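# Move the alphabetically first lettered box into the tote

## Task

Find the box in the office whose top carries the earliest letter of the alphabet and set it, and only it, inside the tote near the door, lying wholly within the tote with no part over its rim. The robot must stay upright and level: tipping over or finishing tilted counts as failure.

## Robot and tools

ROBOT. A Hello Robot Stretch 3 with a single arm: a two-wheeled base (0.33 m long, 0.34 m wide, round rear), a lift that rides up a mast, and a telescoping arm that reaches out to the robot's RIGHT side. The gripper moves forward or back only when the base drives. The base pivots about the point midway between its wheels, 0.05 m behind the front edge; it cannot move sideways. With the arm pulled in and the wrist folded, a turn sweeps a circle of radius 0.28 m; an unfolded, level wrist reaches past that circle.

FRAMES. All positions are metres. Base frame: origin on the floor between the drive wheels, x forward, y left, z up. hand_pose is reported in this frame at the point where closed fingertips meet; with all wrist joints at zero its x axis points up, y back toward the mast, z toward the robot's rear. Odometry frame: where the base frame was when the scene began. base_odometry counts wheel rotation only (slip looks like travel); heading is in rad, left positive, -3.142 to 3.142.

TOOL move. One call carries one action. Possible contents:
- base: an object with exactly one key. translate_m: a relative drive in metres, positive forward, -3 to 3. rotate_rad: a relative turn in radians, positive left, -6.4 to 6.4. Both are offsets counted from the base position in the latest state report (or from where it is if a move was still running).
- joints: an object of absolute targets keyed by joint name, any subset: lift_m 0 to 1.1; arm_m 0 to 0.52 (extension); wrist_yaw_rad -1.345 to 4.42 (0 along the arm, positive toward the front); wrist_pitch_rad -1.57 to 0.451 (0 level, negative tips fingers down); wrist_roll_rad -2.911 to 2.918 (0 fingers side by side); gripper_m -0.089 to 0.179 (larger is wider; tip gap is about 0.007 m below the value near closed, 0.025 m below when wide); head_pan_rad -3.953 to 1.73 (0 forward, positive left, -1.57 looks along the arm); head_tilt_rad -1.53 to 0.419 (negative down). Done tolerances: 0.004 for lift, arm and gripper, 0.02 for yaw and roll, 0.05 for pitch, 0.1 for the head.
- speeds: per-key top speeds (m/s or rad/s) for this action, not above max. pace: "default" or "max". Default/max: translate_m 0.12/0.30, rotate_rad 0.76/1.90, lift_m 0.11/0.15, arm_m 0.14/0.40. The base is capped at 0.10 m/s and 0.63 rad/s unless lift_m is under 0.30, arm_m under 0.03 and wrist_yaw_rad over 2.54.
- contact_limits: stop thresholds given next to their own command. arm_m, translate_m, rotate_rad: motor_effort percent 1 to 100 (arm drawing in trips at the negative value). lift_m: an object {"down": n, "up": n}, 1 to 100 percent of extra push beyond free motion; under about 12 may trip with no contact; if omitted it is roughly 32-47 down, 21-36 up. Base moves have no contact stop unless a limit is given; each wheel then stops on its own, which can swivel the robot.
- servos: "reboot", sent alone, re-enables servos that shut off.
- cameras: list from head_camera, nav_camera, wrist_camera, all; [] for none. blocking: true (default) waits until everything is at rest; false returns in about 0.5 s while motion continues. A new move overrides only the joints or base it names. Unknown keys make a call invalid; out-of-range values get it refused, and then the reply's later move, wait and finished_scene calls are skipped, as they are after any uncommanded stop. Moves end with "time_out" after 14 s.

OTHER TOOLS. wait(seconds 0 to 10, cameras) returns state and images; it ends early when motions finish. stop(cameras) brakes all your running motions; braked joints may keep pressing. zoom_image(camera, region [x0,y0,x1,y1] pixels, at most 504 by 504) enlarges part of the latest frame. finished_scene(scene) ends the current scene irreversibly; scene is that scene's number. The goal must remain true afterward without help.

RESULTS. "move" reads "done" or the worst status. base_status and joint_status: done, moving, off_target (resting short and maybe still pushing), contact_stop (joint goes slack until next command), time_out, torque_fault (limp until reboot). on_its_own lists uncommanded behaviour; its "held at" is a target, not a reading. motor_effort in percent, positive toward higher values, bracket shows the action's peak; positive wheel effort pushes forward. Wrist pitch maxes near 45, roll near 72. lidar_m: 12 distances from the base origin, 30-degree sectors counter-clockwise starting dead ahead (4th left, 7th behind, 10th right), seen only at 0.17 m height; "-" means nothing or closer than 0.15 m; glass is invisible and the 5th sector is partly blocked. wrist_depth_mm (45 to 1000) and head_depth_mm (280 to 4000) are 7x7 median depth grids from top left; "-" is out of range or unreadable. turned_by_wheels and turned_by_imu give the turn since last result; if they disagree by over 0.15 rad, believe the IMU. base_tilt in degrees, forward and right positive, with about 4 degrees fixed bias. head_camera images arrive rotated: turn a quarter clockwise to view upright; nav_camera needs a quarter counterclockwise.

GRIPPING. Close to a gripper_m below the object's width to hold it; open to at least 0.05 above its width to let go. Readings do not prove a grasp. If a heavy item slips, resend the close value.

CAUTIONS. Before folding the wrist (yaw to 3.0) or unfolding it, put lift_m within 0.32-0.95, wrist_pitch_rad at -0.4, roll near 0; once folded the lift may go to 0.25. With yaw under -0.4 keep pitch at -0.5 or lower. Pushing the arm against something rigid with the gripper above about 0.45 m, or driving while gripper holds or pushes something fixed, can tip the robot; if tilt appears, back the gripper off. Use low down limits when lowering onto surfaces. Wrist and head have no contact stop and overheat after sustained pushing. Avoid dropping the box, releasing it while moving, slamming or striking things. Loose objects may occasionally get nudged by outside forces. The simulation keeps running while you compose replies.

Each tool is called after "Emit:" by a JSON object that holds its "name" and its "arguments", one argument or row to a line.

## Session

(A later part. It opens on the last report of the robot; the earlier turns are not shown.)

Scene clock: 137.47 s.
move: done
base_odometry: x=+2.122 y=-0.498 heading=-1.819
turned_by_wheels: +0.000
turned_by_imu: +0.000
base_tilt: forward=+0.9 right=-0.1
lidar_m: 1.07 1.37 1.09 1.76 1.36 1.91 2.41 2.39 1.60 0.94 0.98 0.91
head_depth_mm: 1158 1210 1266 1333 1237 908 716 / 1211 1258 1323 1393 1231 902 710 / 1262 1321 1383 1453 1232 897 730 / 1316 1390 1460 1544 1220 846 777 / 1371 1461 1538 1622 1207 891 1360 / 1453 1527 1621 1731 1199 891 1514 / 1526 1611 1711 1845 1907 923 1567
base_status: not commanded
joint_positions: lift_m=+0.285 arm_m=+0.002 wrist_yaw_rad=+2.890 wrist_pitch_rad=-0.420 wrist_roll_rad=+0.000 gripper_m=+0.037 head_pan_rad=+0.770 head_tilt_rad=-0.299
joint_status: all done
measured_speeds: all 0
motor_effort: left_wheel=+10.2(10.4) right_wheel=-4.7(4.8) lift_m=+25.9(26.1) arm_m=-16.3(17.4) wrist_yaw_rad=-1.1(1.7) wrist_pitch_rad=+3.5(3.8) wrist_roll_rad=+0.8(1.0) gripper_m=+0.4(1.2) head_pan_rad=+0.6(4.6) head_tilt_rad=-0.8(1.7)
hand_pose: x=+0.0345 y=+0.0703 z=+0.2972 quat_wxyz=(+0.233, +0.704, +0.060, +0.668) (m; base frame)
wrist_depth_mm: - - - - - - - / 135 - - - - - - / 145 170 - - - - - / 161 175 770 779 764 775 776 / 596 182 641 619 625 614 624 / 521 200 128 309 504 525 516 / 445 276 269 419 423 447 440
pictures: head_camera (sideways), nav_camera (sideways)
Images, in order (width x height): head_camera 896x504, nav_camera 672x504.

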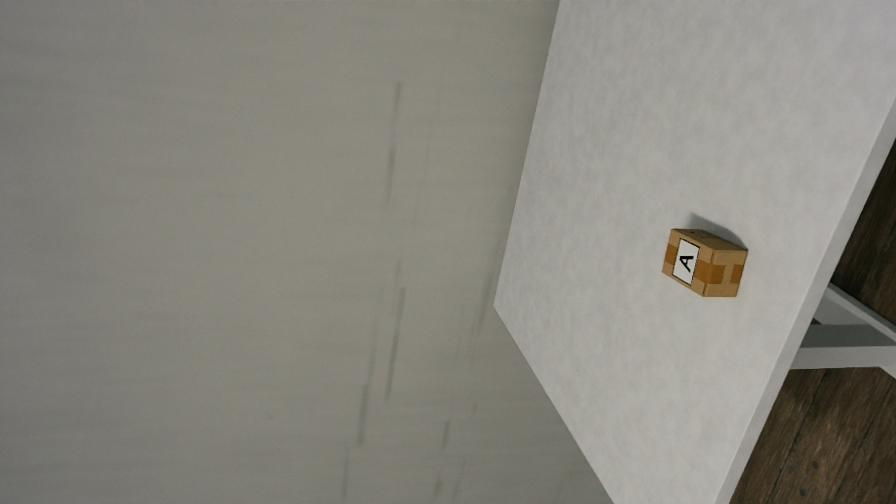

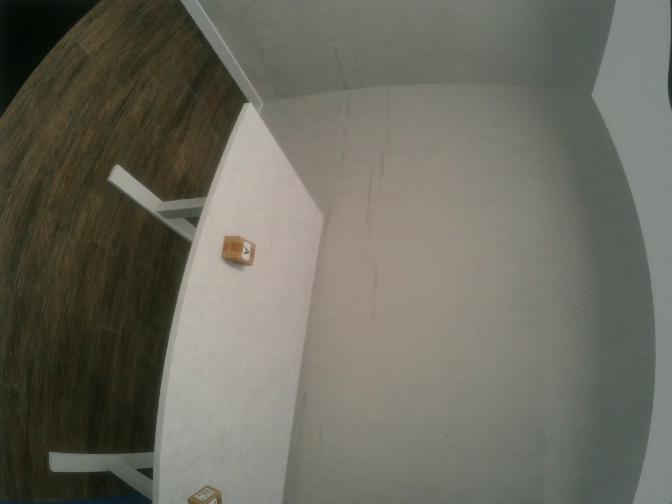

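Emit:
{"name": "move", "arguments": {
  "base": {"rotate_rad": 2.02},
  "joints": {"head_pan_rad": -1.5, "head_tilt_rad": -0.6},
  "pace": "max",
  "cameras": []
}}

Emit:
{"name": "move", "arguments": {
  "base": {"translate_m": 0.336},
  "joints": {"lift_m": 0.88, "wrist_yaw_rad": 0.0, "wrist_pitch_rad": -0.4},
  "speeds": {"lift_m": 0.15, "wrist_yaw_rad": 0.8, "translate_m": 0.1},
  "cameras": ["head_camera", "nav_camera", "wrist_camera"]
}}

Scene clock: 184.10 s.
move: done
base_odometry: x=+2.122 y=-0.498 heading=+0.201
turned_by_wheels: +2.020
turned_by_imu: +2.012
base_tilt: forward=+1.0 right=+0.0
lidar_m: 1.35 1.84 2.04 2.39 1.73 0.94 1.27 0.92 1.07 1.37 1.09 1.78
head_depth_mm: 1132 1260 1325 994 794 1450 1272 / 1144 1264 1333 999 794 1475 1260 / 1171 1285 1357 995 810 1479 1257 / 1193 1314 1348 996 813 1466 1254 / 1204 1344 1336 990 834 1470 1258 / 1217 1357 1351 956 859 1465 1254 / 1248 1379 1343 987 861 1442 1259
base_status: done
joint_positions: lift_m=+0.285 arm_m=+0.002 wrist_yaw_rad=+2.890 wrist_pitch_rad=-0.420 wrist_roll_rad=+0.000 gripper_m=+0.037 head_pan_rad=-1.516 head_tilt_rad=-0.604
joint_status: all done
measured_speeds: translate_m=+0.000 rotate_rad=+0.000 lift_m=+0.000 arm_m=+0.000 wrist_yaw_rad=+0.000 wrist_pitch_rad=+0.000 wrist_roll_rad=+0.000 head_pan_rad=+0.024 head_tilt_rad=+0.000
motor_effort: left_wheel=-7.3(16.7) right_wheel=+7.8(17.7) lift_m=+27.0(32.0) arm_m=-21.7(22.4) wrist_yaw_rad=-0.9(1.7) wrist_pitch_rad=+3.6(3.8) wrist_roll_rad=+0.8(1.0) gripper_m=-0.4(1.2) head_pan_rad=+2.8(5.3) head_tilt_rad=-0.8(7.2)
hand_pose: x=+0.0345 y=+0.0703 z=+0.2972 quat_wxyz=(+0.233, +0.704, +0.060, +0.668) (m; base frame)
wrist_depth_mm: - - - - - - - / 135 - - - - - - / 145 170 - - - - - / 161 177 768 764 772 770 786 / 599 182 636 618 624 625 618 / 516 200 128 312 507 516 519 / 446 272 270 418 419 445 449
pictures: none
No camera images: "cameras" was empty.

Scene clock: 189.10 s.
move: done
base_odometry: x=+2.452 y=-0.431 heading=+0.201
turned_by_wheels: +0.000
turned_by_imu: +0.001
base_tilt: forward=+1.0 right=-0.1
lidar_m: 1.08 1.03 1.83 2.37 1.81 1.24 1.33 1.22 1.43 0.97 0.98 1.44
head_depth_mm: 1141 1257 1320 1009 792 1476 - / 1166 1271 1347 1010 804 292 - / 1185 1309 1366 1004 813 295 316 / 1204 1336 1354 1001 842 1491 1264 / 1230 1348 1352 999 867 1431 1247 / 1251 1388 1522 996 866 1479 1249 / 1275 1404 1590 1743 1639 1475 1254
base_status: done
joint_positions: lift_m=+0.880 arm_m=+0.002 wrist_yaw_rad=+0.003 wrist_pitch_rad=-0.420 wrist_roll_rad=+0.000 gripper_m=+0.037 head_pan_rad=-1.500 head_tilt_rad=-0.600
joint_status: all done
measured_speeds: all 0
motor_effort: left_wheel=+7.9(12.0) right_wheel=+3.0(17.3) lift_m=+31.8(33.9) arm_m=-17.5(22.0) wrist_yaw_rad=-1.8(5.1) wrist_pitch_rad=+3.6(6.6) wrist_roll_rad=+0.6(1.1) gripper_m=-1.1(1.2) head_pan_rad=+2.7(4.6) head_tilt_rad=+2.1(3.4)
hand_pose: x=-0.0209 y=-0.3709 z=+0.8922 quat_wxyz=(+0.692, +0.149, -0.691, -0.147) (m; base frame)
wrist_depth_mm: - - - - - - - / - - - - - - - / - - - - - - - / - - - 488 - - - / - - - 149 150 - - / - - 127 - - - - / - - - - - - -
pictures: head_camera (sideways), nav_camera (sideways), wrist_camera
Images, in order (width x height): head_camera 896x504, nav_camera 672x504, wrist_camera 644x364.

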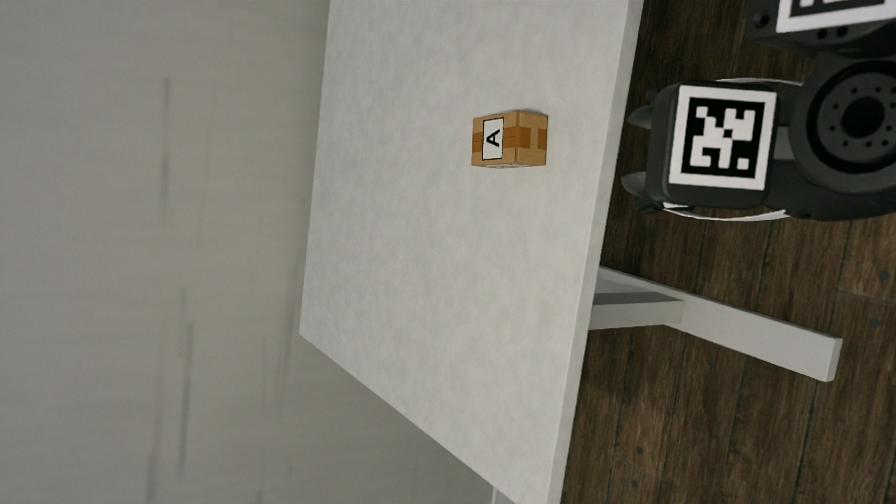

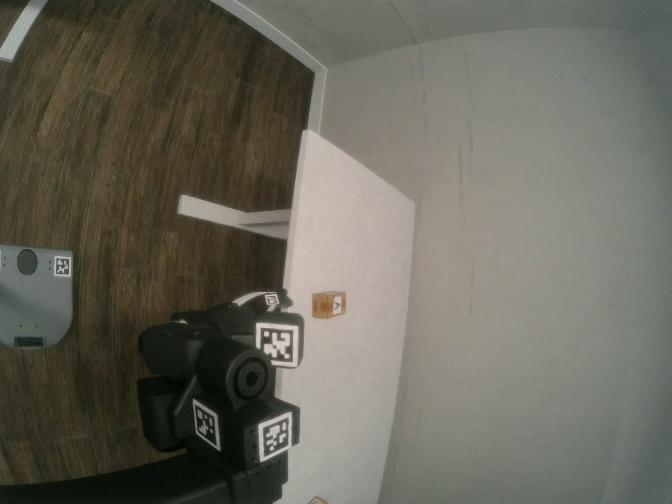

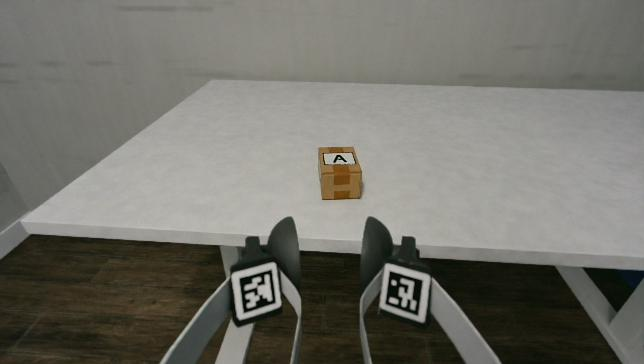

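Emit:
{"name": "move", "arguments": {
  "base": {"translate_m": -0.022},
  "joints": {"arm_m": 0.385, "wrist_pitch_rad": -0.8, "gripper_m": 0.17},
  "speeds": {"arm_m": 0.25, "wrist_pitch_rad": 0.8},
  "cameras": ["wrist_camera", "head_camera"]
}}

Scene clock: 208.17 s.
move: done
base_odometry: x=+2.430 y=-0.436 heading=+0.201
turned_by_wheels: +0.000
turned_by_imu: +0.001
base_tilt: forward=+1.0 right=-0.1
lidar_m: 1.08 1.05 1.85 2.37 1.78 1.22 1.33 1.21 1.42 0.97 0.98 1.47
head_depth_mm: 1147 1248 499 506 795 1480 1271 / 1157 1282 502 534 820 1467 1265 / 1185 1295 1363 823 816 1481 1264 / 1201 1326 1358 1003 842 1459 1265 / 1223 1360 1356 1001 865 1419 1263 / 1239 1384 1508 998 867 1473 1251 / 1274 1401 1571 1698 1620 1470 1263
base_status: done
joint_positions: lift_m=+0.880 arm_m=+0.385 wrist_yaw_rad=+0.003 wrist_pitch_rad=-0.809 wrist_roll_rad=+0.000 gripper_m=+0.170 head_pan_rad=-1.500 head_tilt_rad=-0.600
joint_status: all done
measured_speeds: all 0
motor_effort: left_wheel=-3.1(7.6) right_wheel=-5.6(11.0) lift_m=+23.9(32.0) arm_m=+23.3(25.1) wrist_yaw_rad=-2.0(2.3) wrist_pitch_rad=+1.5(4.8) wrist_roll_rad=+0.6(1.1) gripper_m=-0.1(95.5) head_pan_rad=+2.8(4.5) head_tilt_rad=+1.4(3.2)
hand_pose: x=-0.0211 y=-0.6893 z=+0.8166 quat_wxyz=(+0.651, +0.279, -0.649, -0.278) (m; base frame)
wrist_depth_mm: - - - - - - - / - - - - - - - / - - - - - - - / - - - - - - - / - - - 224 - - - / - 122 - 203 - 135 114 / - - - 202 - - 107
pictures: head_camera (sideways), wrist_camera
Images, in order (width x height): head_camera 896x504, wrist_camera 644x364.

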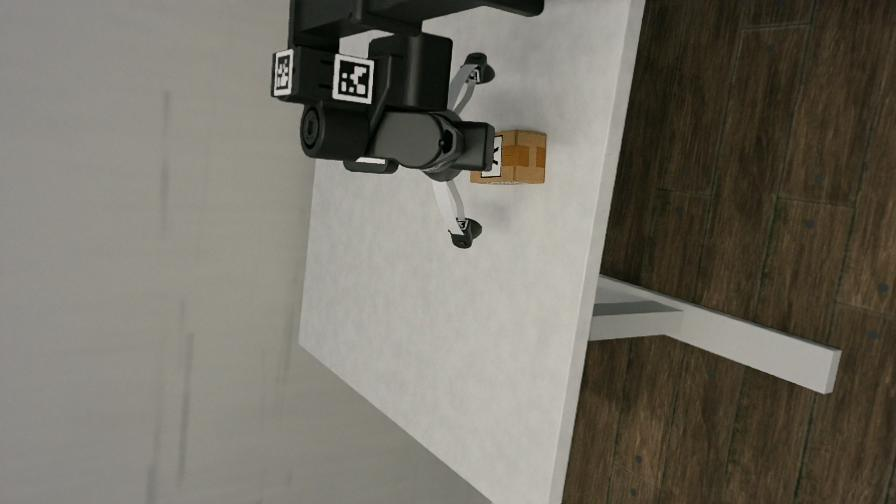

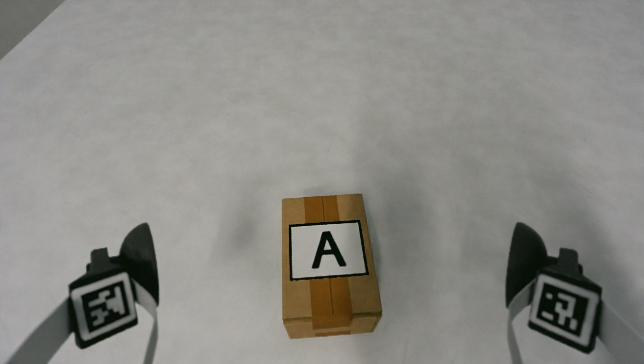

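Emit:
{"name": "move", "arguments": {
  "base": {"translate_m": -0.009},
  "joints": {"arm_m": 0.4, "wrist_yaw_rad": 0.07, "lift_m": 0.83},
  "speeds": {"lift_m": 0.06},
  "contact_limits": {"lift_m": {"down": 14}},
  "cameras": ["wrist_camera", "head_camera"]
}}

Scene clock: 232.23 s.
move: done
base_odometry: x=+2.421 y=-0.437 heading=+0.201
turned_by_wheels: +0.000
turned_by_imu: +0.001
base_tilt: forward=+0.9 right=-0.1
lidar_m: 1.08 1.06 1.85 2.37 1.79 1.21 1.33 1.20 1.42 0.98 0.98 1.48
head_depth_mm: 1142 1257 1323 471 751 1486 1266 / 1161 1273 1347 543 816 1485 1268 / 1183 1290 1373 669 818 1480 1265 / 1200 1333 1358 1001 841 1477 1257 / 1225 1353 1363 1002 870 1444 1253 / 1247 1374 1511 1002 868 1483 1252 / 1270 1414 1569 1037 1635 1478 1255
base_status: done
joint_positions: lift_m=+0.830 arm_m=+0.400 wrist_yaw_rad=+0.067 wrist_pitch_rad=-0.810 wrist_roll_rad=+0.000 gripper_m=+0.170 head_pan_rad=-1.500 head_tilt_rad=-0.600
joint_status: all done
measured_speeds: all 0
motor_effort: left_wheel=-5.0(8.4) right_wheel=-5.1(9.4) lift_m=+20.7(21.9) arm_m=+20.2(25.7) wrist_yaw_rad=+3.7(5.6) wrist_pitch_rad=+1.7(2.0) wrist_roll_rad=+0.8(0.9) gripper_m=-0.1(1.0) head_pan_rad=+2.7(3.8) head_tilt_rad=+0.8(2.4)
contact_limits: lift_m down 14 (down: maximum 72; up: maximum 65)
hand_pose: x=-0.0109 y=-0.7039 z=+0.7665 quat_wxyz=(+0.659, +0.300, -0.640, -0.257) (m; base frame)
wrist_depth_mm: - - - - - - - / - - - - - - - / - - - - - - - / - - - 184 - - - / - - - 170 170 - - / - 122 - 154 154 135 114 / - - - 146 - - 106
pictures: head_camera (sideways), wrist_camera
Images, in order (width x height): head_camera 896x504, wrist_camera 644x364.

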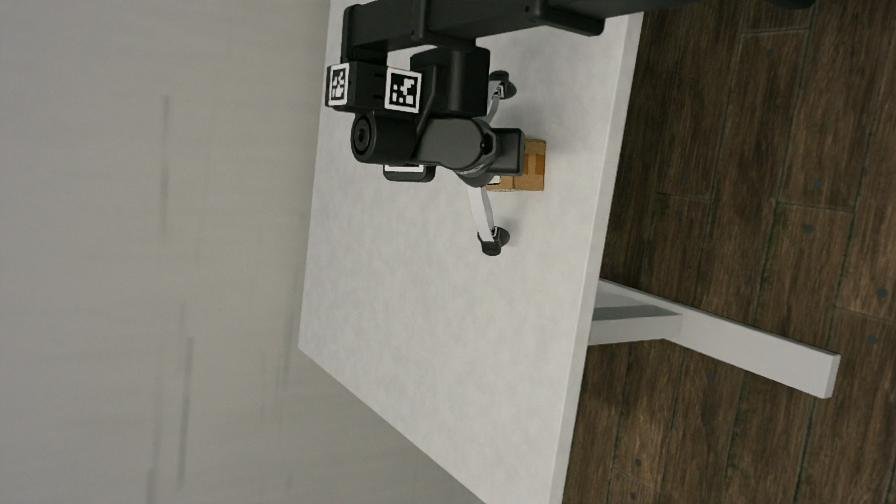

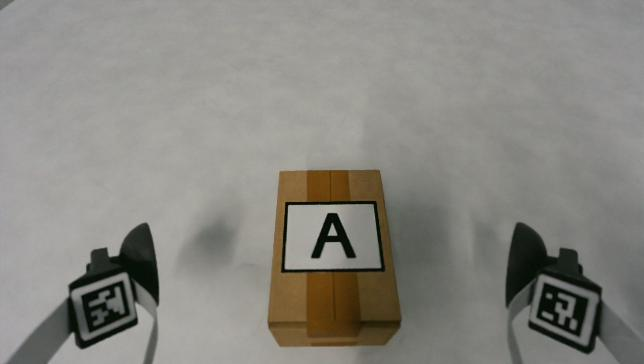

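Emit:
{"name": "move", "arguments": {
  "joints": {"lift_m": 0.825},
  "speeds": {"lift_m": 0.04},
  "contact_limits": {"lift_m": {"down": 14}},
  "cameras": []
}}

Emit:
{"name": "move", "arguments": {
  "joints": {"gripper_m": 0.03},
  "cameras": ["wrist_camera"]
}}

Emit:
{"name": "move", "arguments": {
  "joints": {"lift_m": 0.9},
  "speeds": {"lift_m": 0.1},
  "cameras": ["wrist_camera", "head_camera"]
}}

Scene clock: 255.13 s.
move: done
base_odometry: x=+2.421 y=-0.437 heading=+0.201
turned_by_wheels: +0.000
turned_by_imu: +0.001
base_tilt: forward=+1.1 right=-0.1
lidar_m: 1.08 1.06 1.85 2.37 1.78 1.21 1.32 1.20 1.42 0.98 0.97 1.48
head_depth_mm: 1147 1250 1316 480 749 1444 1265 / 1161 1288 1352 544 815 1484 1273 / 1186 1290 1360 666 817 1483 1263 / 1204 1327 1354 1002 843 1483 1261 / 1229 1363 1358 997 867 1435 1263 / 1248 1366 1508 994 865 1469 1256 / 1271 1387 1586 1034 1639 1472 1265
base_status: not commanded
joint_positions: lift_m=+0.825 arm_m=+0.400 wrist_yaw_rad=+0.067 wrist_pitch_rad=-0.810 wrist_roll_rad=+0.000 gripper_m=+0.170 head_pan_rad=-1.500 head_tilt_rad=-0.600
joint_status: all done
measured_speeds: all 0
motor_effort: left_wheel=-5.0(5.1) right_wheel=-4.7(4.8) lift_m=+19.8(25.5) arm_m=+9.0(10.8) wrist_yaw_rad=+3.3(3.7) wrist_pitch_rad=+1.6(1.8) wrist_roll_rad=+0.8(0.9) gripper_m=+0.5(1.2) head_pan_rad=+1.9(3.4) head_tilt_rad=+0.0(1.0)
contact_limits: lift_m down 14 (down: maximum 72; up: maximum 65)
hand_pose: x=-0.0109 y=-0.7039 z=+0.7616 quat_wxyz=(+0.659, +0.300, -0.640, -0.257) (m; base frame)
wrist_depth_mm: - - - - - - - / - - - - - - - / - - - - - - - / - - - 179 - - - / - - - 163 163 - - / - 122 - 151 149 135 114 / - - - 143 - - 107
pictures: none
No camera images: "cameras" was empty.

Scene clock: 257.07 s.
move: done
base_odometry: x=+2.421 y=-0.437 heading=+0.201
turned_by_wheels: +0.000
turned_by_imu: +0.000
base_tilt: forward=+0.9 right=-0.1
lidar_m: 1.08 1.06 1.86 2.37 1.79 1.21 1.32 1.20 1.42 0.98 0.97 1.48
head_depth_mm: 1144 1249 1326 482 750 1456 1264 / 1162 1270 1359 544 815 1474 1261 / 1187 1301 1369 667 816 1472 1259 / 1207 1324 1372 1004 840 1469 1266 / 1220 1347 1367 997 869 1441 1262 / 1251 1383 1507 998 869 1470 1247 / 1274 1408 1582 1032 1622 1468 1256
base_status: not commanded
joint_positions: lift_m=+0.825 arm_m=+0.400 wrist_yaw_rad=+0.067 wrist_pitch_rad=-0.812 wrist_roll_rad=+0.000 gripper_m=+0.031 head_pan_rad=-1.500 head_tilt_rad=-0.600
joint_status: all done
measured_speeds: all 0
motor_effort: left_wheel=-5.0(5.3) right_wheel=-4.1(5.1) lift_m=+21.3(21.3) arm_m=+2.4(8.8) wrist_yaw_rad=+3.0(3.7) wrist_pitch_rad=+2.1(2.3) wrist_roll_rad=+0.8(1.1) gripper_m=-12.7(94.7) head_pan_rad=+2.9(2.9) head_tilt_rad=+0.3(1.4)
contact_limits: lift_m down 14 (down: maximum 72; up: maximum 65)
hand_pose: x=-0.0110 y=-0.7034 z=+0.7611 quat_wxyz=(+0.659, +0.301, -0.639, -0.258) (m; base frame)
wrist_depth_mm: - - - - - - - / - - - - - - - / - - - - - - - / - - - 181 - - - / - - - 163 155 - - / - - 129 151 126 - - / - - - 143 - - -
pictures: wrist_camera
Images, in order (width x height): wrist_camera 644x364.

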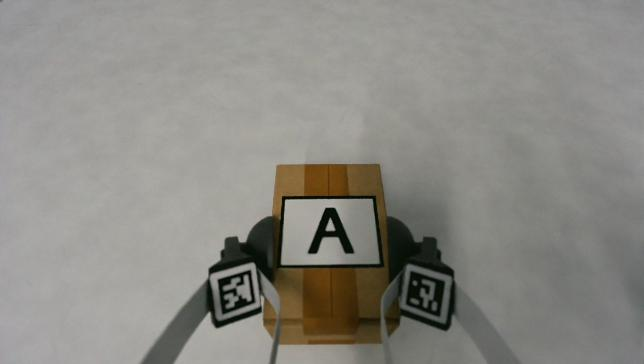

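Scene clock: 258.60 s.
move: done
base_odometry: x=+2.421 y=-0.437 heading=+0.201
turned_by_wheels: +0.000
turned_by_imu: +0.000
base_tilt: forward=+1.0 right=-0.1
lidar_m: 1.08 1.06 1.85 2.37 1.78 1.21 1.33 1.20 1.42 0.98 0.98 1.47
head_depth_mm: 1145 1254 482 937 797 1476 1268 / 1170 1275 500 899 823 1470 1255 / 1181 1295 1300 775 814 1474 1261 / 1206 1315 1362 993 839 1472 1262 / 1222 1343 1355 1000 868 1428 1266 / 1241 1380 1513 1004 869 1470 1246 / 1272 1401 1579 1034 1635 1470 1263
base_status: not commanded
joint_positions: lift_m=+0.900 arm_m=+0.400 wrist_yaw_rad=+0.067 wrist_pitch_rad=-0.816 wrist_roll_rad=+0.000 gripper_m=+0.031 head_pan_rad=-1.500 head_tilt_rad=-0.600
joint_status: all done
measured_speeds: all 0
motor_effort: left_wheel=-5.0(5.1) right_wheel=-4.7(5.2) lift_m=+32.2(35.1) arm_m=-2.3(2.6) wrist_yaw_rad=+3.1(3.6) wrist_pitch_rad=+2.8(3.0) wrist_roll_rad=+0.9(1.0) gripper_m=-11.5(13.3) head_pan_rad=+1.6(2.9) head_tilt_rad=-0.7(1.3)
hand_pose: x=-0.0110 y=-0.7026 z=+0.8355 quat_wxyz=(+0.658, +0.302, -0.639, -0.259) (m; base frame)
wrist_depth_mm: - - - - - - - / - - - - - - - / - - - - - - - / - - - 182 - - - / - - - 163 155 - - / - - 129 151 125 - - / - - - 143 - - -
pictures: head_camera (sideways), wrist_camera
Images, in order (width x height): head_camera 896x504, wrist_camera 644x364.

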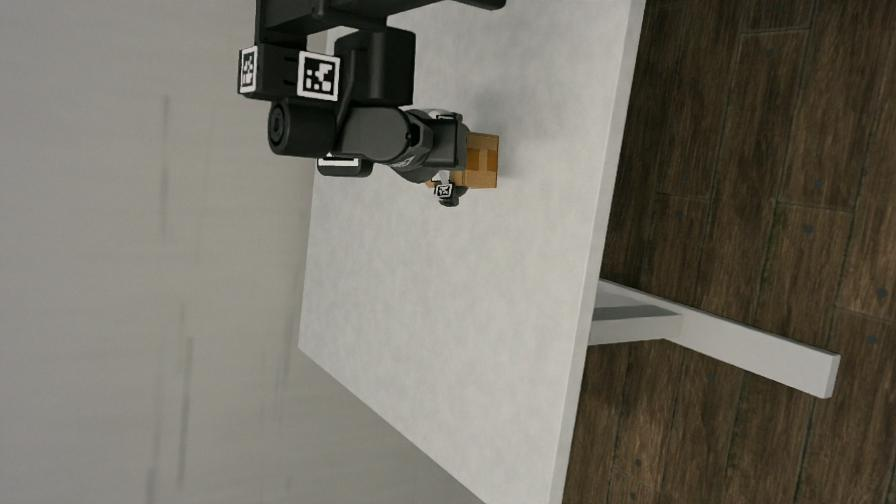

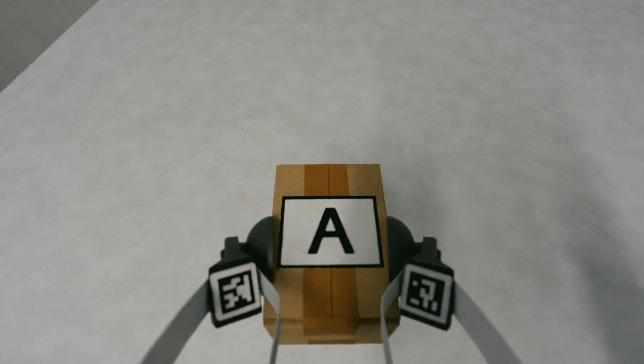

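Emit:
{"name": "move", "arguments": {
  "joints": {"arm_m": 0.0},
  "speeds": {"arm_m": 0.3},
  "cameras": []
}}

Emit:
{"name": "move", "arguments": {
  "base": {"rotate_rad": 2.045},
  "joints": {"lift_m": 0.285, "wrist_yaw_rad": 2.65, "wrist_pitch_rad": -0.4, "head_pan_rad": 0.0, "head_tilt_rad": -0.9},
  "speeds": {"lift_m": 0.15, "wrist_yaw_rad": 0.9, "rotate_rad": 0.63},
  "cameras": ["wrist_camera"]
}}

Emit:
{"name": "move", "arguments": {
  "base": {"translate_m": 2.088},
  "pace": "max",
  "cameras": []
}}

Emit:
{"name": "move", "arguments": {
  "base": {"rotate_rad": 1.015},
  "speeds": {"rotate_rad": 1.3},
  "cameras": ["nav_camera"]
}}

Emit:
{"name": "move", "arguments": {
  "base": {"translate_m": 0.8},
  "pace": "max",
  "cameras": ["head_camera", "nav_camera", "wrist_camera"]
}}

Scene clock: 288.83 s.
move: done
base_odometry: x=+2.421 y=-0.437 heading=+0.201
turned_by_wheels: +0.000
turned_by_imu: +0.001
base_tilt: forward=+0.9 right=-0.2
lidar_m: 1.08 1.06 1.86 2.37 1.78 1.21 1.33 1.20 1.42 0.98 0.98 1.48
head_depth_mm: 1149 1262 1338 1008 792 1539 - / 1165 1271 1346 1005 821 1476 - / 1186 1298 1376 1004 816 304 294 / 1211 1317 1359 1002 840 1476 1184 / 1218 1344 1356 996 867 1429 1265 / 1252 1388 1491 998 869 1471 1242 / 1281 1404 1574 1033 1643 1476 1256
base_status: not commanded
joint_positions: lift_m=+0.900 arm_m=+0.002 wrist_yaw_rad=+0.067 wrist_pitch_rad=-0.817 wrist_roll_rad=+0.000 gripper_m=+0.031 head_pan_rad=-1.500 head_tilt_rad=-0.600
joint_status: all done
joint sent to its limit — arm_m, lower limit.
measured_speeds: all 0
motor_effort: left_wheel=-4.8(5.3) right_wheel=-4.6(5.1) lift_m=+29.3(32.5) arm_m=-22.5(24.6) wrist_yaw_rad=+3.1(3.7) wrist_pitch_rad=+3.0(3.2) wrist_roll_rad=+0.6(1.1) gripper_m=-11.8(13.5) head_pan_rad=+0.9(2.7) head_tilt_rad=-0.1(2.1)
hand_pose: x=-0.0110 y=-0.3042 z=+0.8354 quat_wxyz=(+0.658, +0.303, -0.639, -0.259) (m; base frame)
wrist_depth_mm: - - - - - - - / - - - - - - - / - - - - - - - / - - - 182 - - - / - - - 163 - - - / - - 129 152 125 977 956 / 881 850 865 861 860 882 889
pictures: none
No camera images: "cameras" was empty.

Scene clock: 293.97 s.
move: done
base_odometry: x=+2.421 y=-0.437 heading=+2.246
turned_by_wheels: +2.044
turned_by_imu: +2.038
base_tilt: forward=+0.9 right=-0.2
lidar_m: 1.78 1.21 1.58 1.20 1.27 1.39 0.98 1.50 1.44 1.06 1.85 2.37
head_depth_mm: 2218 2276 1894 1623 1404 1259 1132 / 2361 2254 1868 1613 1417 1261 1123 / 2494 2262 1895 1626 1406 1262 1136 / 2580 2274 1874 1626 1418 1254 1136 / 2562 2015 1892 1619 1414 1259 1137 / 1638 1996 1849 1617 1415 1262 1133 / 1651 1998 1776 1620 1416 1257 1137
base_status: done
joint_positions: lift_m=+0.285 arm_m=+0.002 wrist_yaw_rad=+2.647 wrist_pitch_rad=-0.431 wrist_roll_rad=+0.000 gripper_m=+0.031 head_pan_rad=+0.001 head_tilt_rad=-0.901
joint_status: all done
measured_speeds: all 0
motor_effort: left_wheel=-11.0(15.5) right_wheel=+10.8(14.9) lift_m=+20.1(25.5) arm_m=-21.6(22.5) wrist_yaw_rad=+2.9(8.0) wrist_pitch_rad=+5.7(8.8) wrist_roll_rad=+0.9(1.2) gripper_m=-12.1(13.4) head_pan_rad=-4.2(6.3) head_tilt_rad=-3.2(7.4)
hand_pose: x=+0.0845 y=+0.0493 z=+0.2949 quat_wxyz=(+0.316, +0.706, -0.022, +0.633) (m; base frame)
wrist_depth_mm: - - - - - - - / - - - - - - - / - - - - - - - / 758 756 771 182 761 764 764 / 612 613 616 162 572 609 605 / 211 529 129 151 126 519 510 / 193 454 273 160 427 441 440
pictures: wrist_camera
Images, in order (width x height): wrist_camera 644x364.

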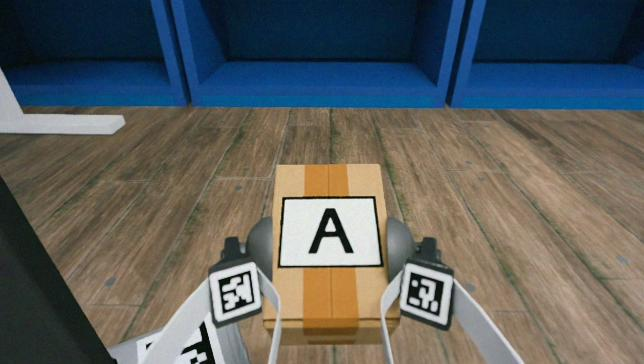

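Scene clock: 302.37 s.
move: done
base_odometry: x=+1.117 y=+1.193 heading=+2.245
turned_by_wheels: +0.000
turned_by_imu: -0.001
base_tilt: forward=+0.9 right=-0.2
lidar_m: 0.57 0.77 1.94 0.59 0.43 1.28 3.04 2.46 1.99 0.81 0.58 0.56
head_depth_mm: 488 552 634 749 915 1151 1132 / 515 584 682 813 1020 1224 1129 / 544 625 734 899 1145 1260 1129 / 578 671 806 994 1294 1266 1131 / 617 726 881 1120 1370 1251 1125 / 665 793 975 1276 1419 1258 1144 / 715 864 1090 1471 1410 1261 1133
base_status: done
joint_positions: lift_m=+0.285 arm_m=+0.002 wrist_yaw_rad=+2.647 wrist_pitch_rad=-0.430 wrist_roll_rad=+0.000 gripper_m=+0.031 head_pan_rad=+0.000 head_tilt_rad=-0.899
joint_status: not commanded
measured_speeds: all 0
motor_effort: left_wheel=-2.0(12.7) right_wheel=+10.4(21.8) lift_m=+31.1(32.7) arm_m=-15.4(21.9) wrist_yaw_rad=+2.4(3.5) wrist_pitch_rad=+5.2(5.8) wrist_roll_rad=+0.8(1.1) gripper_m=-11.6(13.3) head_pan_rad=-2.4(4.9) head_tilt_rad=-0.4(2.8)
hand_pose: x=+0.0845 y=+0.0495 z=+0.2951 quat_wxyz=(+0.315, +0.706, -0.022, +0.633) (m; base frame)
wrist_depth_mm: - - - - - - - / 505 - - - - - - / 506 - - - - 928 - / - 764 752 182 754 767 - / 591 610 613 163 564 612 595 / 212 525 129 152 126 510 514 / 194 455 268 160 428 442 437
pictures: none
No camera images: "cameras" was empty.

Scene clock: 304.97 s.
move: done
base_odometry: x=+1.117 y=+1.193 heading=-3.023
turned_by_wheels: +1.014
turned_by_imu: +1.010
base_tilt: forward=+0.9 right=-0.2
lidar_m: 1.68 0.61 0.43 0.43 3.24 2.47 1.98 0.85 0.59 0.56 0.57 0.74
head_depth_mm: 1743 1744 1740 1593 1408 1249 1131 / 2179 2211 1898 1626 1417 1256 1133 / 2168 2170 1886 1621 1404 1254 1135 / 2178 2233 1907 1615 1415 1250 1132 / 2148 2269 1886 1611 1415 1260 1133 / 2171 2268 1910 1636 1418 1269 1129 / 2189 2250 1901 1617 1422 1229 1130
base_status: done
joint_positions: lift_m=+0.285 arm_m=+0.002 wrist_yaw_rad=+2.647 wrist_pitch_rad=-0.430 wrist_roll_rad=+0.000 gripper_m=+0.031 head_pan_rad=+0.000 head_tilt_rad=-0.899
joint_status: not commanded
measured_speeds: all 0
motor_effort: left_wheel=-11.2(15.5) right_wheel=+11.7(14.8) lift_m=+28.7(31.3) arm_m=-20.1(20.1) wrist_yaw_rad=+2.8(3.2) wrist_pitch_rad=+5.3(5.7) wrist_roll_rad=+0.9(1.1) gripper_m=-12.0(13.2) head_pan_rad=-2.9(5.0) head_tilt_rad=-2.2(2.2)
hand_pose: x=+0.0845 y=+0.0495 z=+0.2951 quat_wxyz=(+0.315, +0.706, -0.022, +0.633) (m; base frame)
wrist_depth_mm: - - 423 478 - - - / - - 459 493 - - - / - - 490 - 957 - - / 757 777 699 182 715 778 749 / 604 610 594 163 566 605 625 / 211 525 129 151 125 510 514 / 194 449 276 161 426 442 442
pictures: nav_camera (sideways)
Images, in order (width x height): nav_camera 672x504.

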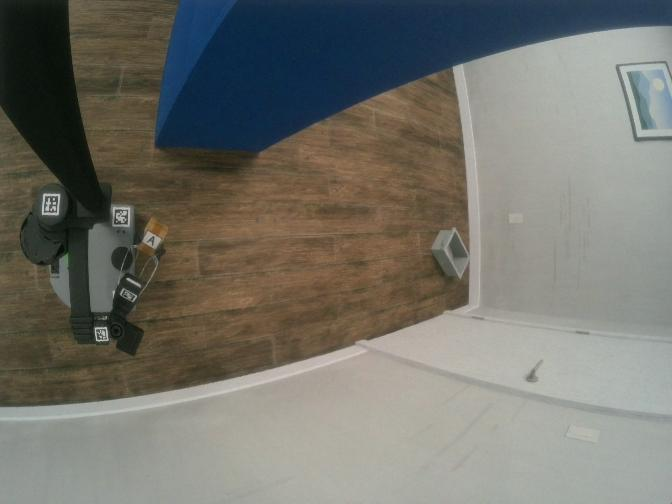

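Scene clock: 308.97 s.
move: done
base_odometry: x=+0.323 y=+1.099 heading=-3.024
turned_by_wheels: +0.000
turned_by_imu: +0.000
base_tilt: forward=+0.8 right=-0.3
lidar_m: 1.53 1.56 2.03 1.07 0.54 0.61 2.65 0.77 0.53 0.51 0.52 0.65
head_depth_mm: 1409 1566 1626 1554 1379 1257 1131 / 1406 1623 1825 1611 1416 1260 1132 / 1411 1627 1852 1588 1402 1264 1136 / 1408 1640 1872 1586 1418 1268 1133 / 1406 1628 1851 1623 1409 1254 1131 / 1412 1630 1847 1621 1414 1262 1128 / 1417 1644 1845 1628 1411 1251 1134
base_status: done
joint_positions: lift_m=+0.285 arm_m=+0.002 wrist_yaw_rad=+2.648 wrist_pitch_rad=-0.430 wrist_roll_rad=+0.000 gripper_m=+0.031 head_pan_rad=+0.000 head_tilt_rad=-0.899
joint_status: not commanded
measured_speeds: all 0
motor_effort: left_wheel=-1.7(12.8) right_wheel=+10.2(22.0) lift_m=+25.2(28.9) arm_m=-21.1(22.5) wrist_yaw_rad=+2.8(3.4) wrist_pitch_rad=+5.3(5.6) wrist_roll_rad=+0.8(1.1) gripper_m=-12.0(13.6) head_pan_rad=-0.9(4.5) head_tilt_rad=-2.8(3.1)
hand_pose: x=+0.0845 y=+0.0495 z=+0.2951 quat_wxyz=(+0.315, +0.706, -0.022, +0.633) (m; base frame)
wrist_depth_mm: - - - - - - - / - - - - - - - / - - - - - - - / 763 763 752 181 759 769 765 / 621 616 609 163 569 611 612 / 210 527 128 151 125 516 512 / 194 450 275 160 433 436 439
pictures: head_camera (sideways), nav_camera (sideways), wrist_camera
Images, in order (width x height): head_camera 896x504, nav_camera 672x504, wrist_camera 644x364.

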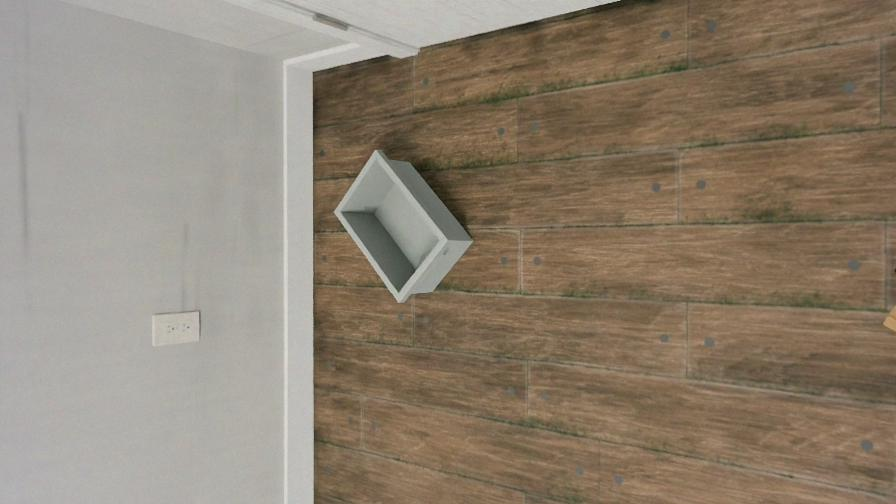

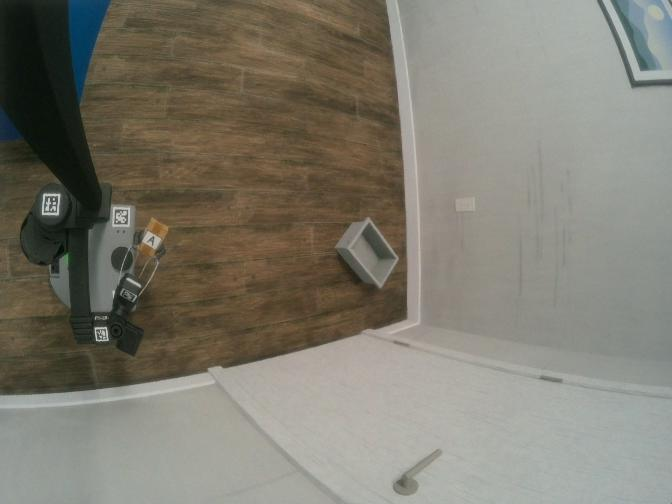

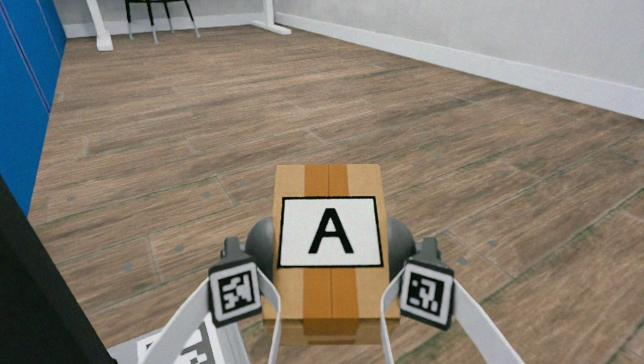

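Emit:
{"name": "move", "arguments": {
  "base": {"translate_m": 0.5},
  "pace": "max",
  "cameras": []
}}

Emit:
{"name": "move", "arguments": {
  "base": {"rotate_rad": 1.573},
  "joints": {"head_pan_rad": -1.5, "head_tilt_rad": -1.0},
  "speeds": {"rotate_rad": 1.3},
  "cameras": []
}}

Emit:
{"name": "move", "arguments": {
  "base": {"translate_m": -0.083},
  "joints": {"lift_m": 0.5, "wrist_yaw_rad": 0.785},
  "speeds": {"lift_m": 0.15, "wrist_yaw_rad": 0.9},
  "cameras": ["head_camera", "nav_camera", "wrist_camera"]
}}

Scene clock: 360.37 s.
move: done
base_odometry: x=-0.174 y=+1.040 heading=-3.024
turned_by_wheels: +0.000
turned_by_imu: -0.001
base_tilt: forward=+1.0 right=-0.3
lidar_m: 1.03 1.05 1.37 2.65 1.07 0.86 2.49 0.72 0.47 0.45 0.46 0.60
head_depth_mm: 940 1087 1297 1492 1375 1253 1133 / 938 1083 1292 1527 1415 1250 1137 / 935 1090 1293 1530 1379 1256 1124 / 944 1096 1293 1541 1371 1234 1139 / 935 1078 1295 1543 1418 1266 1138 / 940 1082 1295 1543 1415 1255 1139 / 938 1088 1292 1544 1421 1264 1134
base_status: done
joint_positions: lift_m=+0.285 arm_m=+0.002 wrist_yaw_rad=+2.648 wrist_pitch_rad=-0.429 wrist_roll_rad=+0.000 gripper_m=+0.031 head_pan_rad=+0.000 head_tilt_rad=-0.899
joint_status: not commanded
measured_speeds: all 0
motor_effort: left_wheel=+5.0(16.4) right_wheel=+2.1(15.1) lift_m=+21.0(22.5) arm_m=-19.6(20.5) wrist_yaw_rad=+2.9(3.2) wrist_pitch_rad=+5.6(5.6) wrist_roll_rad=+0.8(1.0) gripper_m=-11.7(13.3) head_pan_rad=-2.8(3.2) head_tilt_rad=-4.4(5.2)
hand_pose: x=+0.0845 y=+0.0495 z=+0.2951 quat_wxyz=(+0.315, +0.706, -0.022, +0.633) (m; base frame)
wrist_depth_mm: - - - - - - - / - - - - - - - / - - - - - 957 - / 741 762 755 182 765 768 774 / 620 607 609 163 564 605 458 / 211 528 129 152 125 517 425 / 193 454 274 161 425 438 428
pictures: none
No camera images: "cameras" was empty.

Scene clock: 363.53 s.
move: done
base_odometry: x=-0.174 y=+1.040 heading=-1.451
turned_by_wheels: +1.572
turned_by_imu: +1.567
base_tilt: forward=+0.9 right=-0.2
lidar_m: 2.77 1.09 0.86 2.66 0.74 0.47 0.45 0.46 0.60 1.03 1.05 1.36
head_depth_mm: 981 1151 1414 1478 1348 1222 1108 / 986 1161 1427 1504 1345 1210 679 / 986 1171 1432 1486 1324 1222 945 / 998 1172 1449 1502 1337 1222 776 / 996 1180 1459 1512 1351 1219 1116 / 1005 1198 1459 1521 1352 1217 1121 / 1012 1211 1503 1518 1359 1221 1122
base_status: done
joint_positions: lift_m=+0.285 arm_m=+0.002 wrist_yaw_rad=+2.648 wrist_pitch_rad=-0.429 wrist_roll_rad=+0.000 gripper_m=+0.031 head_pan_rad=-1.506 head_tilt_rad=-1.000
joint_status: all done
measured_speeds: all 0
motor_effort: left_wheel=-10.8(14.5) right_wheel=+11.8(15.5) lift_m=+22.4(22.5) arm_m=-22.0(22.7) wrist_yaw_rad=+3.3(3.3) wrist_pitch_rad=+5.1(5.6) wrist_roll_rad=+0.8(1.1) gripper_m=-12.4(13.2) head_pan_rad=+3.7(6.0) head_tilt_rad=-5.7(9.1)
hand_pose: x=+0.0845 y=+0.0495 z=+0.2951 quat_wxyz=(+0.315, +0.706, -0.022, +0.633) (m; base frame)
wrist_depth_mm: - - - 800 - - - / - - - 881 - - - / - - - 945 - - - / 745 759 761 182 760 757 750 / 604 609 615 163 560 613 611 / 212 525 129 151 125 517 510 / 194 454 268 160 430 441 439
pictures: none
No camera images: "cameras" was empty.

Scene clock: 366.23 s.
move: done
base_odometry: x=-0.184 y=+1.122 heading=-1.452
turned_by_wheels: +0.000
turned_by_imu: +0.001
base_tilt: forward=+1.0 right=-0.1
lidar_m: 2.97 1.07 0.90 2.20 0.60 0.38 0.37 0.38 0.49 1.04 1.06 1.37
head_depth_mm: 987 1162 1369 1394 1305 1203 1075 / 994 1173 1431 1499 1332 598 492 / 996 1177 1447 1495 1343 579 969 / 1002 1182 1462 1467 1330 628 987 / 1004 1196 1465 1501 800 1228 1118 / 1020 1205 1483 1505 1354 1223 1121 / 1021 1213 1483 1512 1352 1224 1120
base_status: done
joint_positions: lift_m=+0.500 arm_m=+0.002 wrist_yaw_rad=+0.788 wrist_pitch_rad=-0.429 wrist_roll_rad=+0.000 gripper_m=+0.031 head_pan_rad=-1.501 head_tilt_rad=-1.000
joint_status: all done
measured_speeds: all 0
motor_effort: left_wheel=-12.5(15.6) right_wheel=+3.8(7.1) lift_m=+32.4(34.5) arm_m=-21.3(22.3) wrist_yaw_rad=-2.1(5.2) wrist_pitch_rad=+5.1(5.6) wrist_roll_rad=+0.8(1.1) gripper_m=-11.9(13.0) head_pan_rad=+2.3(4.3) head_tilt_rad=-5.1(5.7)
hand_pose: x=+0.1366 y=-0.3040 z=+0.5101 quat_wxyz=(+0.696, +0.404, -0.580, +0.126) (m; base frame)
wrist_depth_mm: - - - - - - - / - - - - - - - / - - - - - - - / - - - 181 - - - / 910 904 907 163 167 843 - / 762 801 129 151 126 762 721 / 651 652 647 161 - - 657
pictures: head_camera (sideways), nav_camera (sideways), wrist_camera
Images, in order (width x height): head_camera 896x504, nav_camera 672x504, wrist_camera 644x364.

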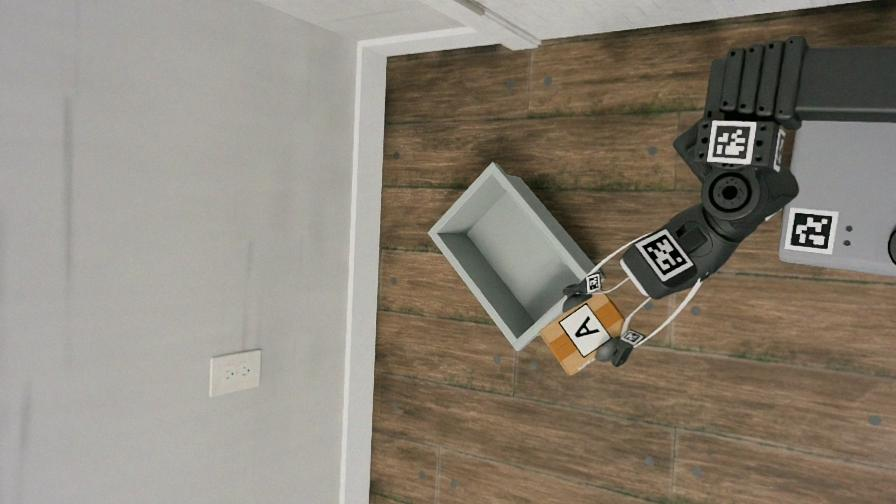

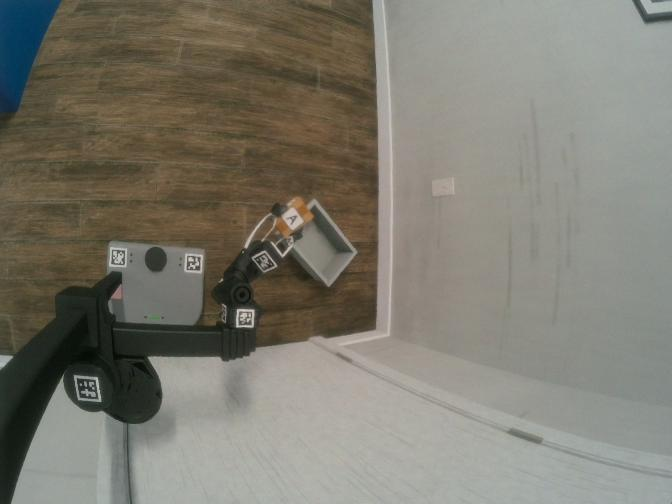

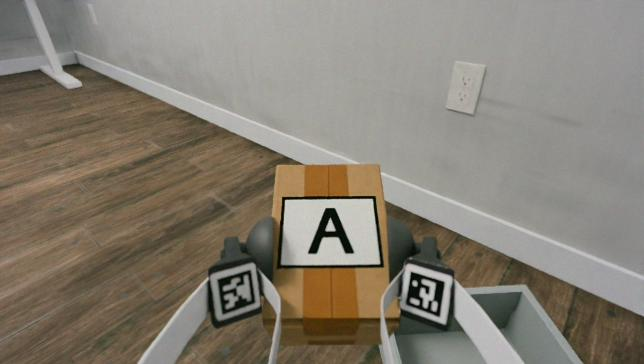

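Emit:
{"name": "move", "arguments": {
  "base": {"translate_m": 0.012},
  "joints": {"lift_m": 0.29, "arm_m": 0.385, "wrist_pitch_rad": -0.91},
  "speeds": {"lift_m": 0.12, "arm_m": 0.25, "wrist_pitch_rad": 0.6},
  "cameras": ["wrist_camera", "head_camera", "nav_camera"]
}}

Scene clock: 381.90 s.
move: done
base_odometry: x=-0.182 y=+1.110 heading=-1.452
turned_by_wheels: +0.000
turned_by_imu: +0.001
base_tilt: forward=+1.1 right=+0.0
lidar_m: 2.95 1.07 0.89 2.26 0.62 0.40 0.38 0.39 0.51 0.63 1.06 1.37
head_depth_mm: 983 1158 1370 1428 1315 1205 1115 / 987 1167 1419 1483 844 763 685 / 1001 1179 1437 1348 1329 1223 976 / 1003 1179 1464 1479 1321 1221 990 / 1005 1192 1476 1511 1326 1222 1118 / 1022 1205 1477 1516 1361 1225 1125 / 1018 1215 1485 1512 1346 1223 1118
base_status: done
joint_positions: lift_m=+0.290 arm_m=+0.385 wrist_yaw_rad=+0.788 wrist_pitch_rad=-0.924 wrist_roll_rad=+0.000 gripper_m=+0.031 head_pan_rad=-1.500 head_tilt_rad=-1.000
joint_status: all done
measured_speeds: all 0
motor_effort: left_wheel=+2.4(9.6) right_wheel=+8.0(12.4) lift_m=+20.2(30.3) arm_m=+23.0(26.6) wrist_yaw_rad=-2.1(2.2) wrist_pitch_rad=+2.3(6.1) wrist_roll_rad=+1.0(1.0) gripper_m=-12.0(13.1) head_pan_rad=+1.9(4.2) head_tilt_rad=-4.0(5.7)
hand_pose: x=+0.0743 y=-0.6255 z=+0.2097 quat_wxyz=(+0.706, +0.534, -0.463, -0.048) (m; base frame)
wrist_depth_mm: 584 565 571 569 - 414 362 / 520 511 514 505 500 - 375 / 464 467 456 461 458 461 - / 425 415 326 182 319 417 415 / 391 326 343 163 157 384 387 / 360 251 129 151 125 355 357 / 336 232 - 143 - 231 333
pictures: head_camera (sideways), nav_camera (sideways), wrist_camera
Images, in order (width x height): head_camera 896x504, nav_camera 672x504, wrist_camera 644x364.

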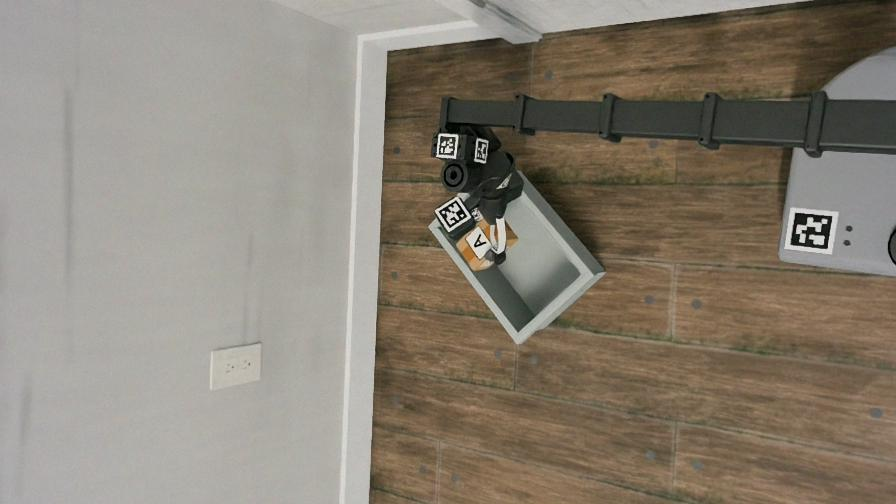

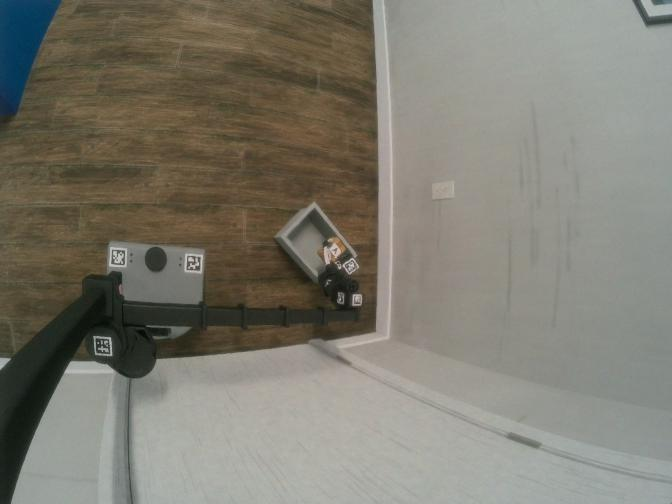

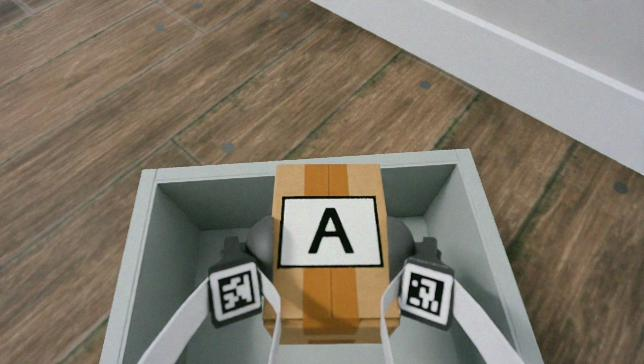

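Emit:
{"name": "move", "arguments": {
  "base": {"translate_m": 0.028},
  "joints": {"lift_m": 0.19},
  "speeds": {"lift_m": 0.06},
  "contact_limits": {"lift_m": {"down": 14}},
  "cameras": ["wrist_camera", "head_camera"]
}}

Scene clock: 396.77 s.
move: done
base_odometry: x=-0.179 y=+1.083 heading=-1.452
turned_by_wheels: +0.000
turned_by_imu: +0.001
base_tilt: forward=+0.9 right=-0.2
lidar_m: 2.92 1.08 0.88 2.42 0.67 0.42 0.41 0.42 0.54 1.04 1.05 1.36
head_depth_mm: 981 1163 1412 1432 1328 1219 1120 / 990 1165 1419 1496 1294 1188 955 / 997 1179 1441 1501 1310 1215 963 / 993 1179 1456 1506 1302 1214 991 / 1003 1195 1475 1498 1320 1229 1126 / 1015 1202 1472 1512 1352 1218 1118 / 1016 1210 1494 1507 1350 1223 1125
base_status: done
joint_positions: lift_m=+0.190 arm_m=+0.385 wrist_yaw_rad=+0.788 wrist_pitch_rad=-0.924 wrist_roll_rad=+0.000 gripper_m=+0.031 head_pan_rad=-1.500 head_tilt_rad=-1.000
joint_status: all done
measured_speeds: all 0
motor_effort: left_wheel=+6.9(9.2) right_wheel=+3.5(11.6) lift_m=+21.3(22.0) arm_m=+22.4(23.1) wrist_yaw_rad=-1.7(2.1) wrist_pitch_rad=+2.4(2.7) wrist_roll_rad=+0.9(1.0) gripper_m=-11.7(13.4) head_pan_rad=+2.2(2.9) head_tilt_rad=-2.4(4.5)
contact_limits: lift_m down 14 (down: maximum 72; up: maximum 65)
hand_pose: x=+0.0743 y=-0.6255 z=+0.1097 quat_wxyz=(+0.706, +0.534, -0.463, -0.048) (m; base frame)
wrist_depth_mm: 418 421 416 415 414 404 - / 377 375 374 374 380 383 362 / 343 198 207 210 214 218 334 / 182 234 252 183 263 267 302 / 164 - - 164 155 - - / 151 - 129 151 126 - - / - - - 144 - - -
pictures: head_camera (sideways), wrist_camera
Images, in order (width x height): head_camera 896x504, wrist_camera 644x364.

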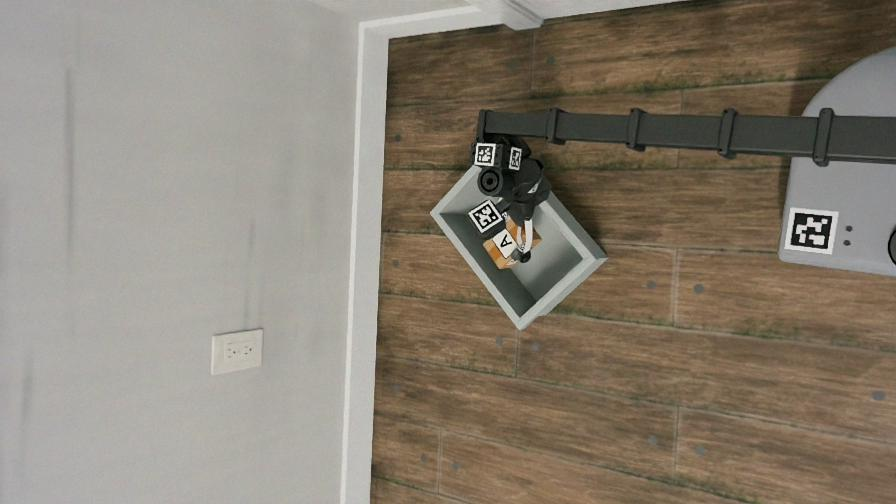

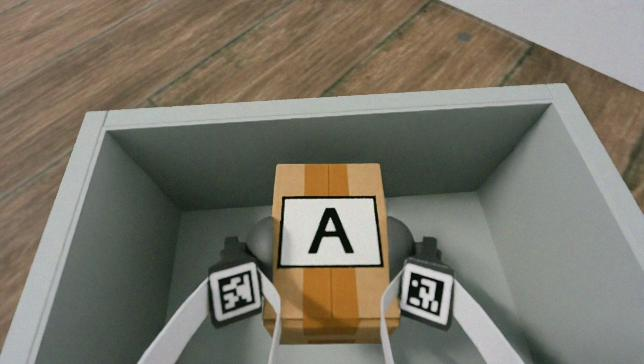

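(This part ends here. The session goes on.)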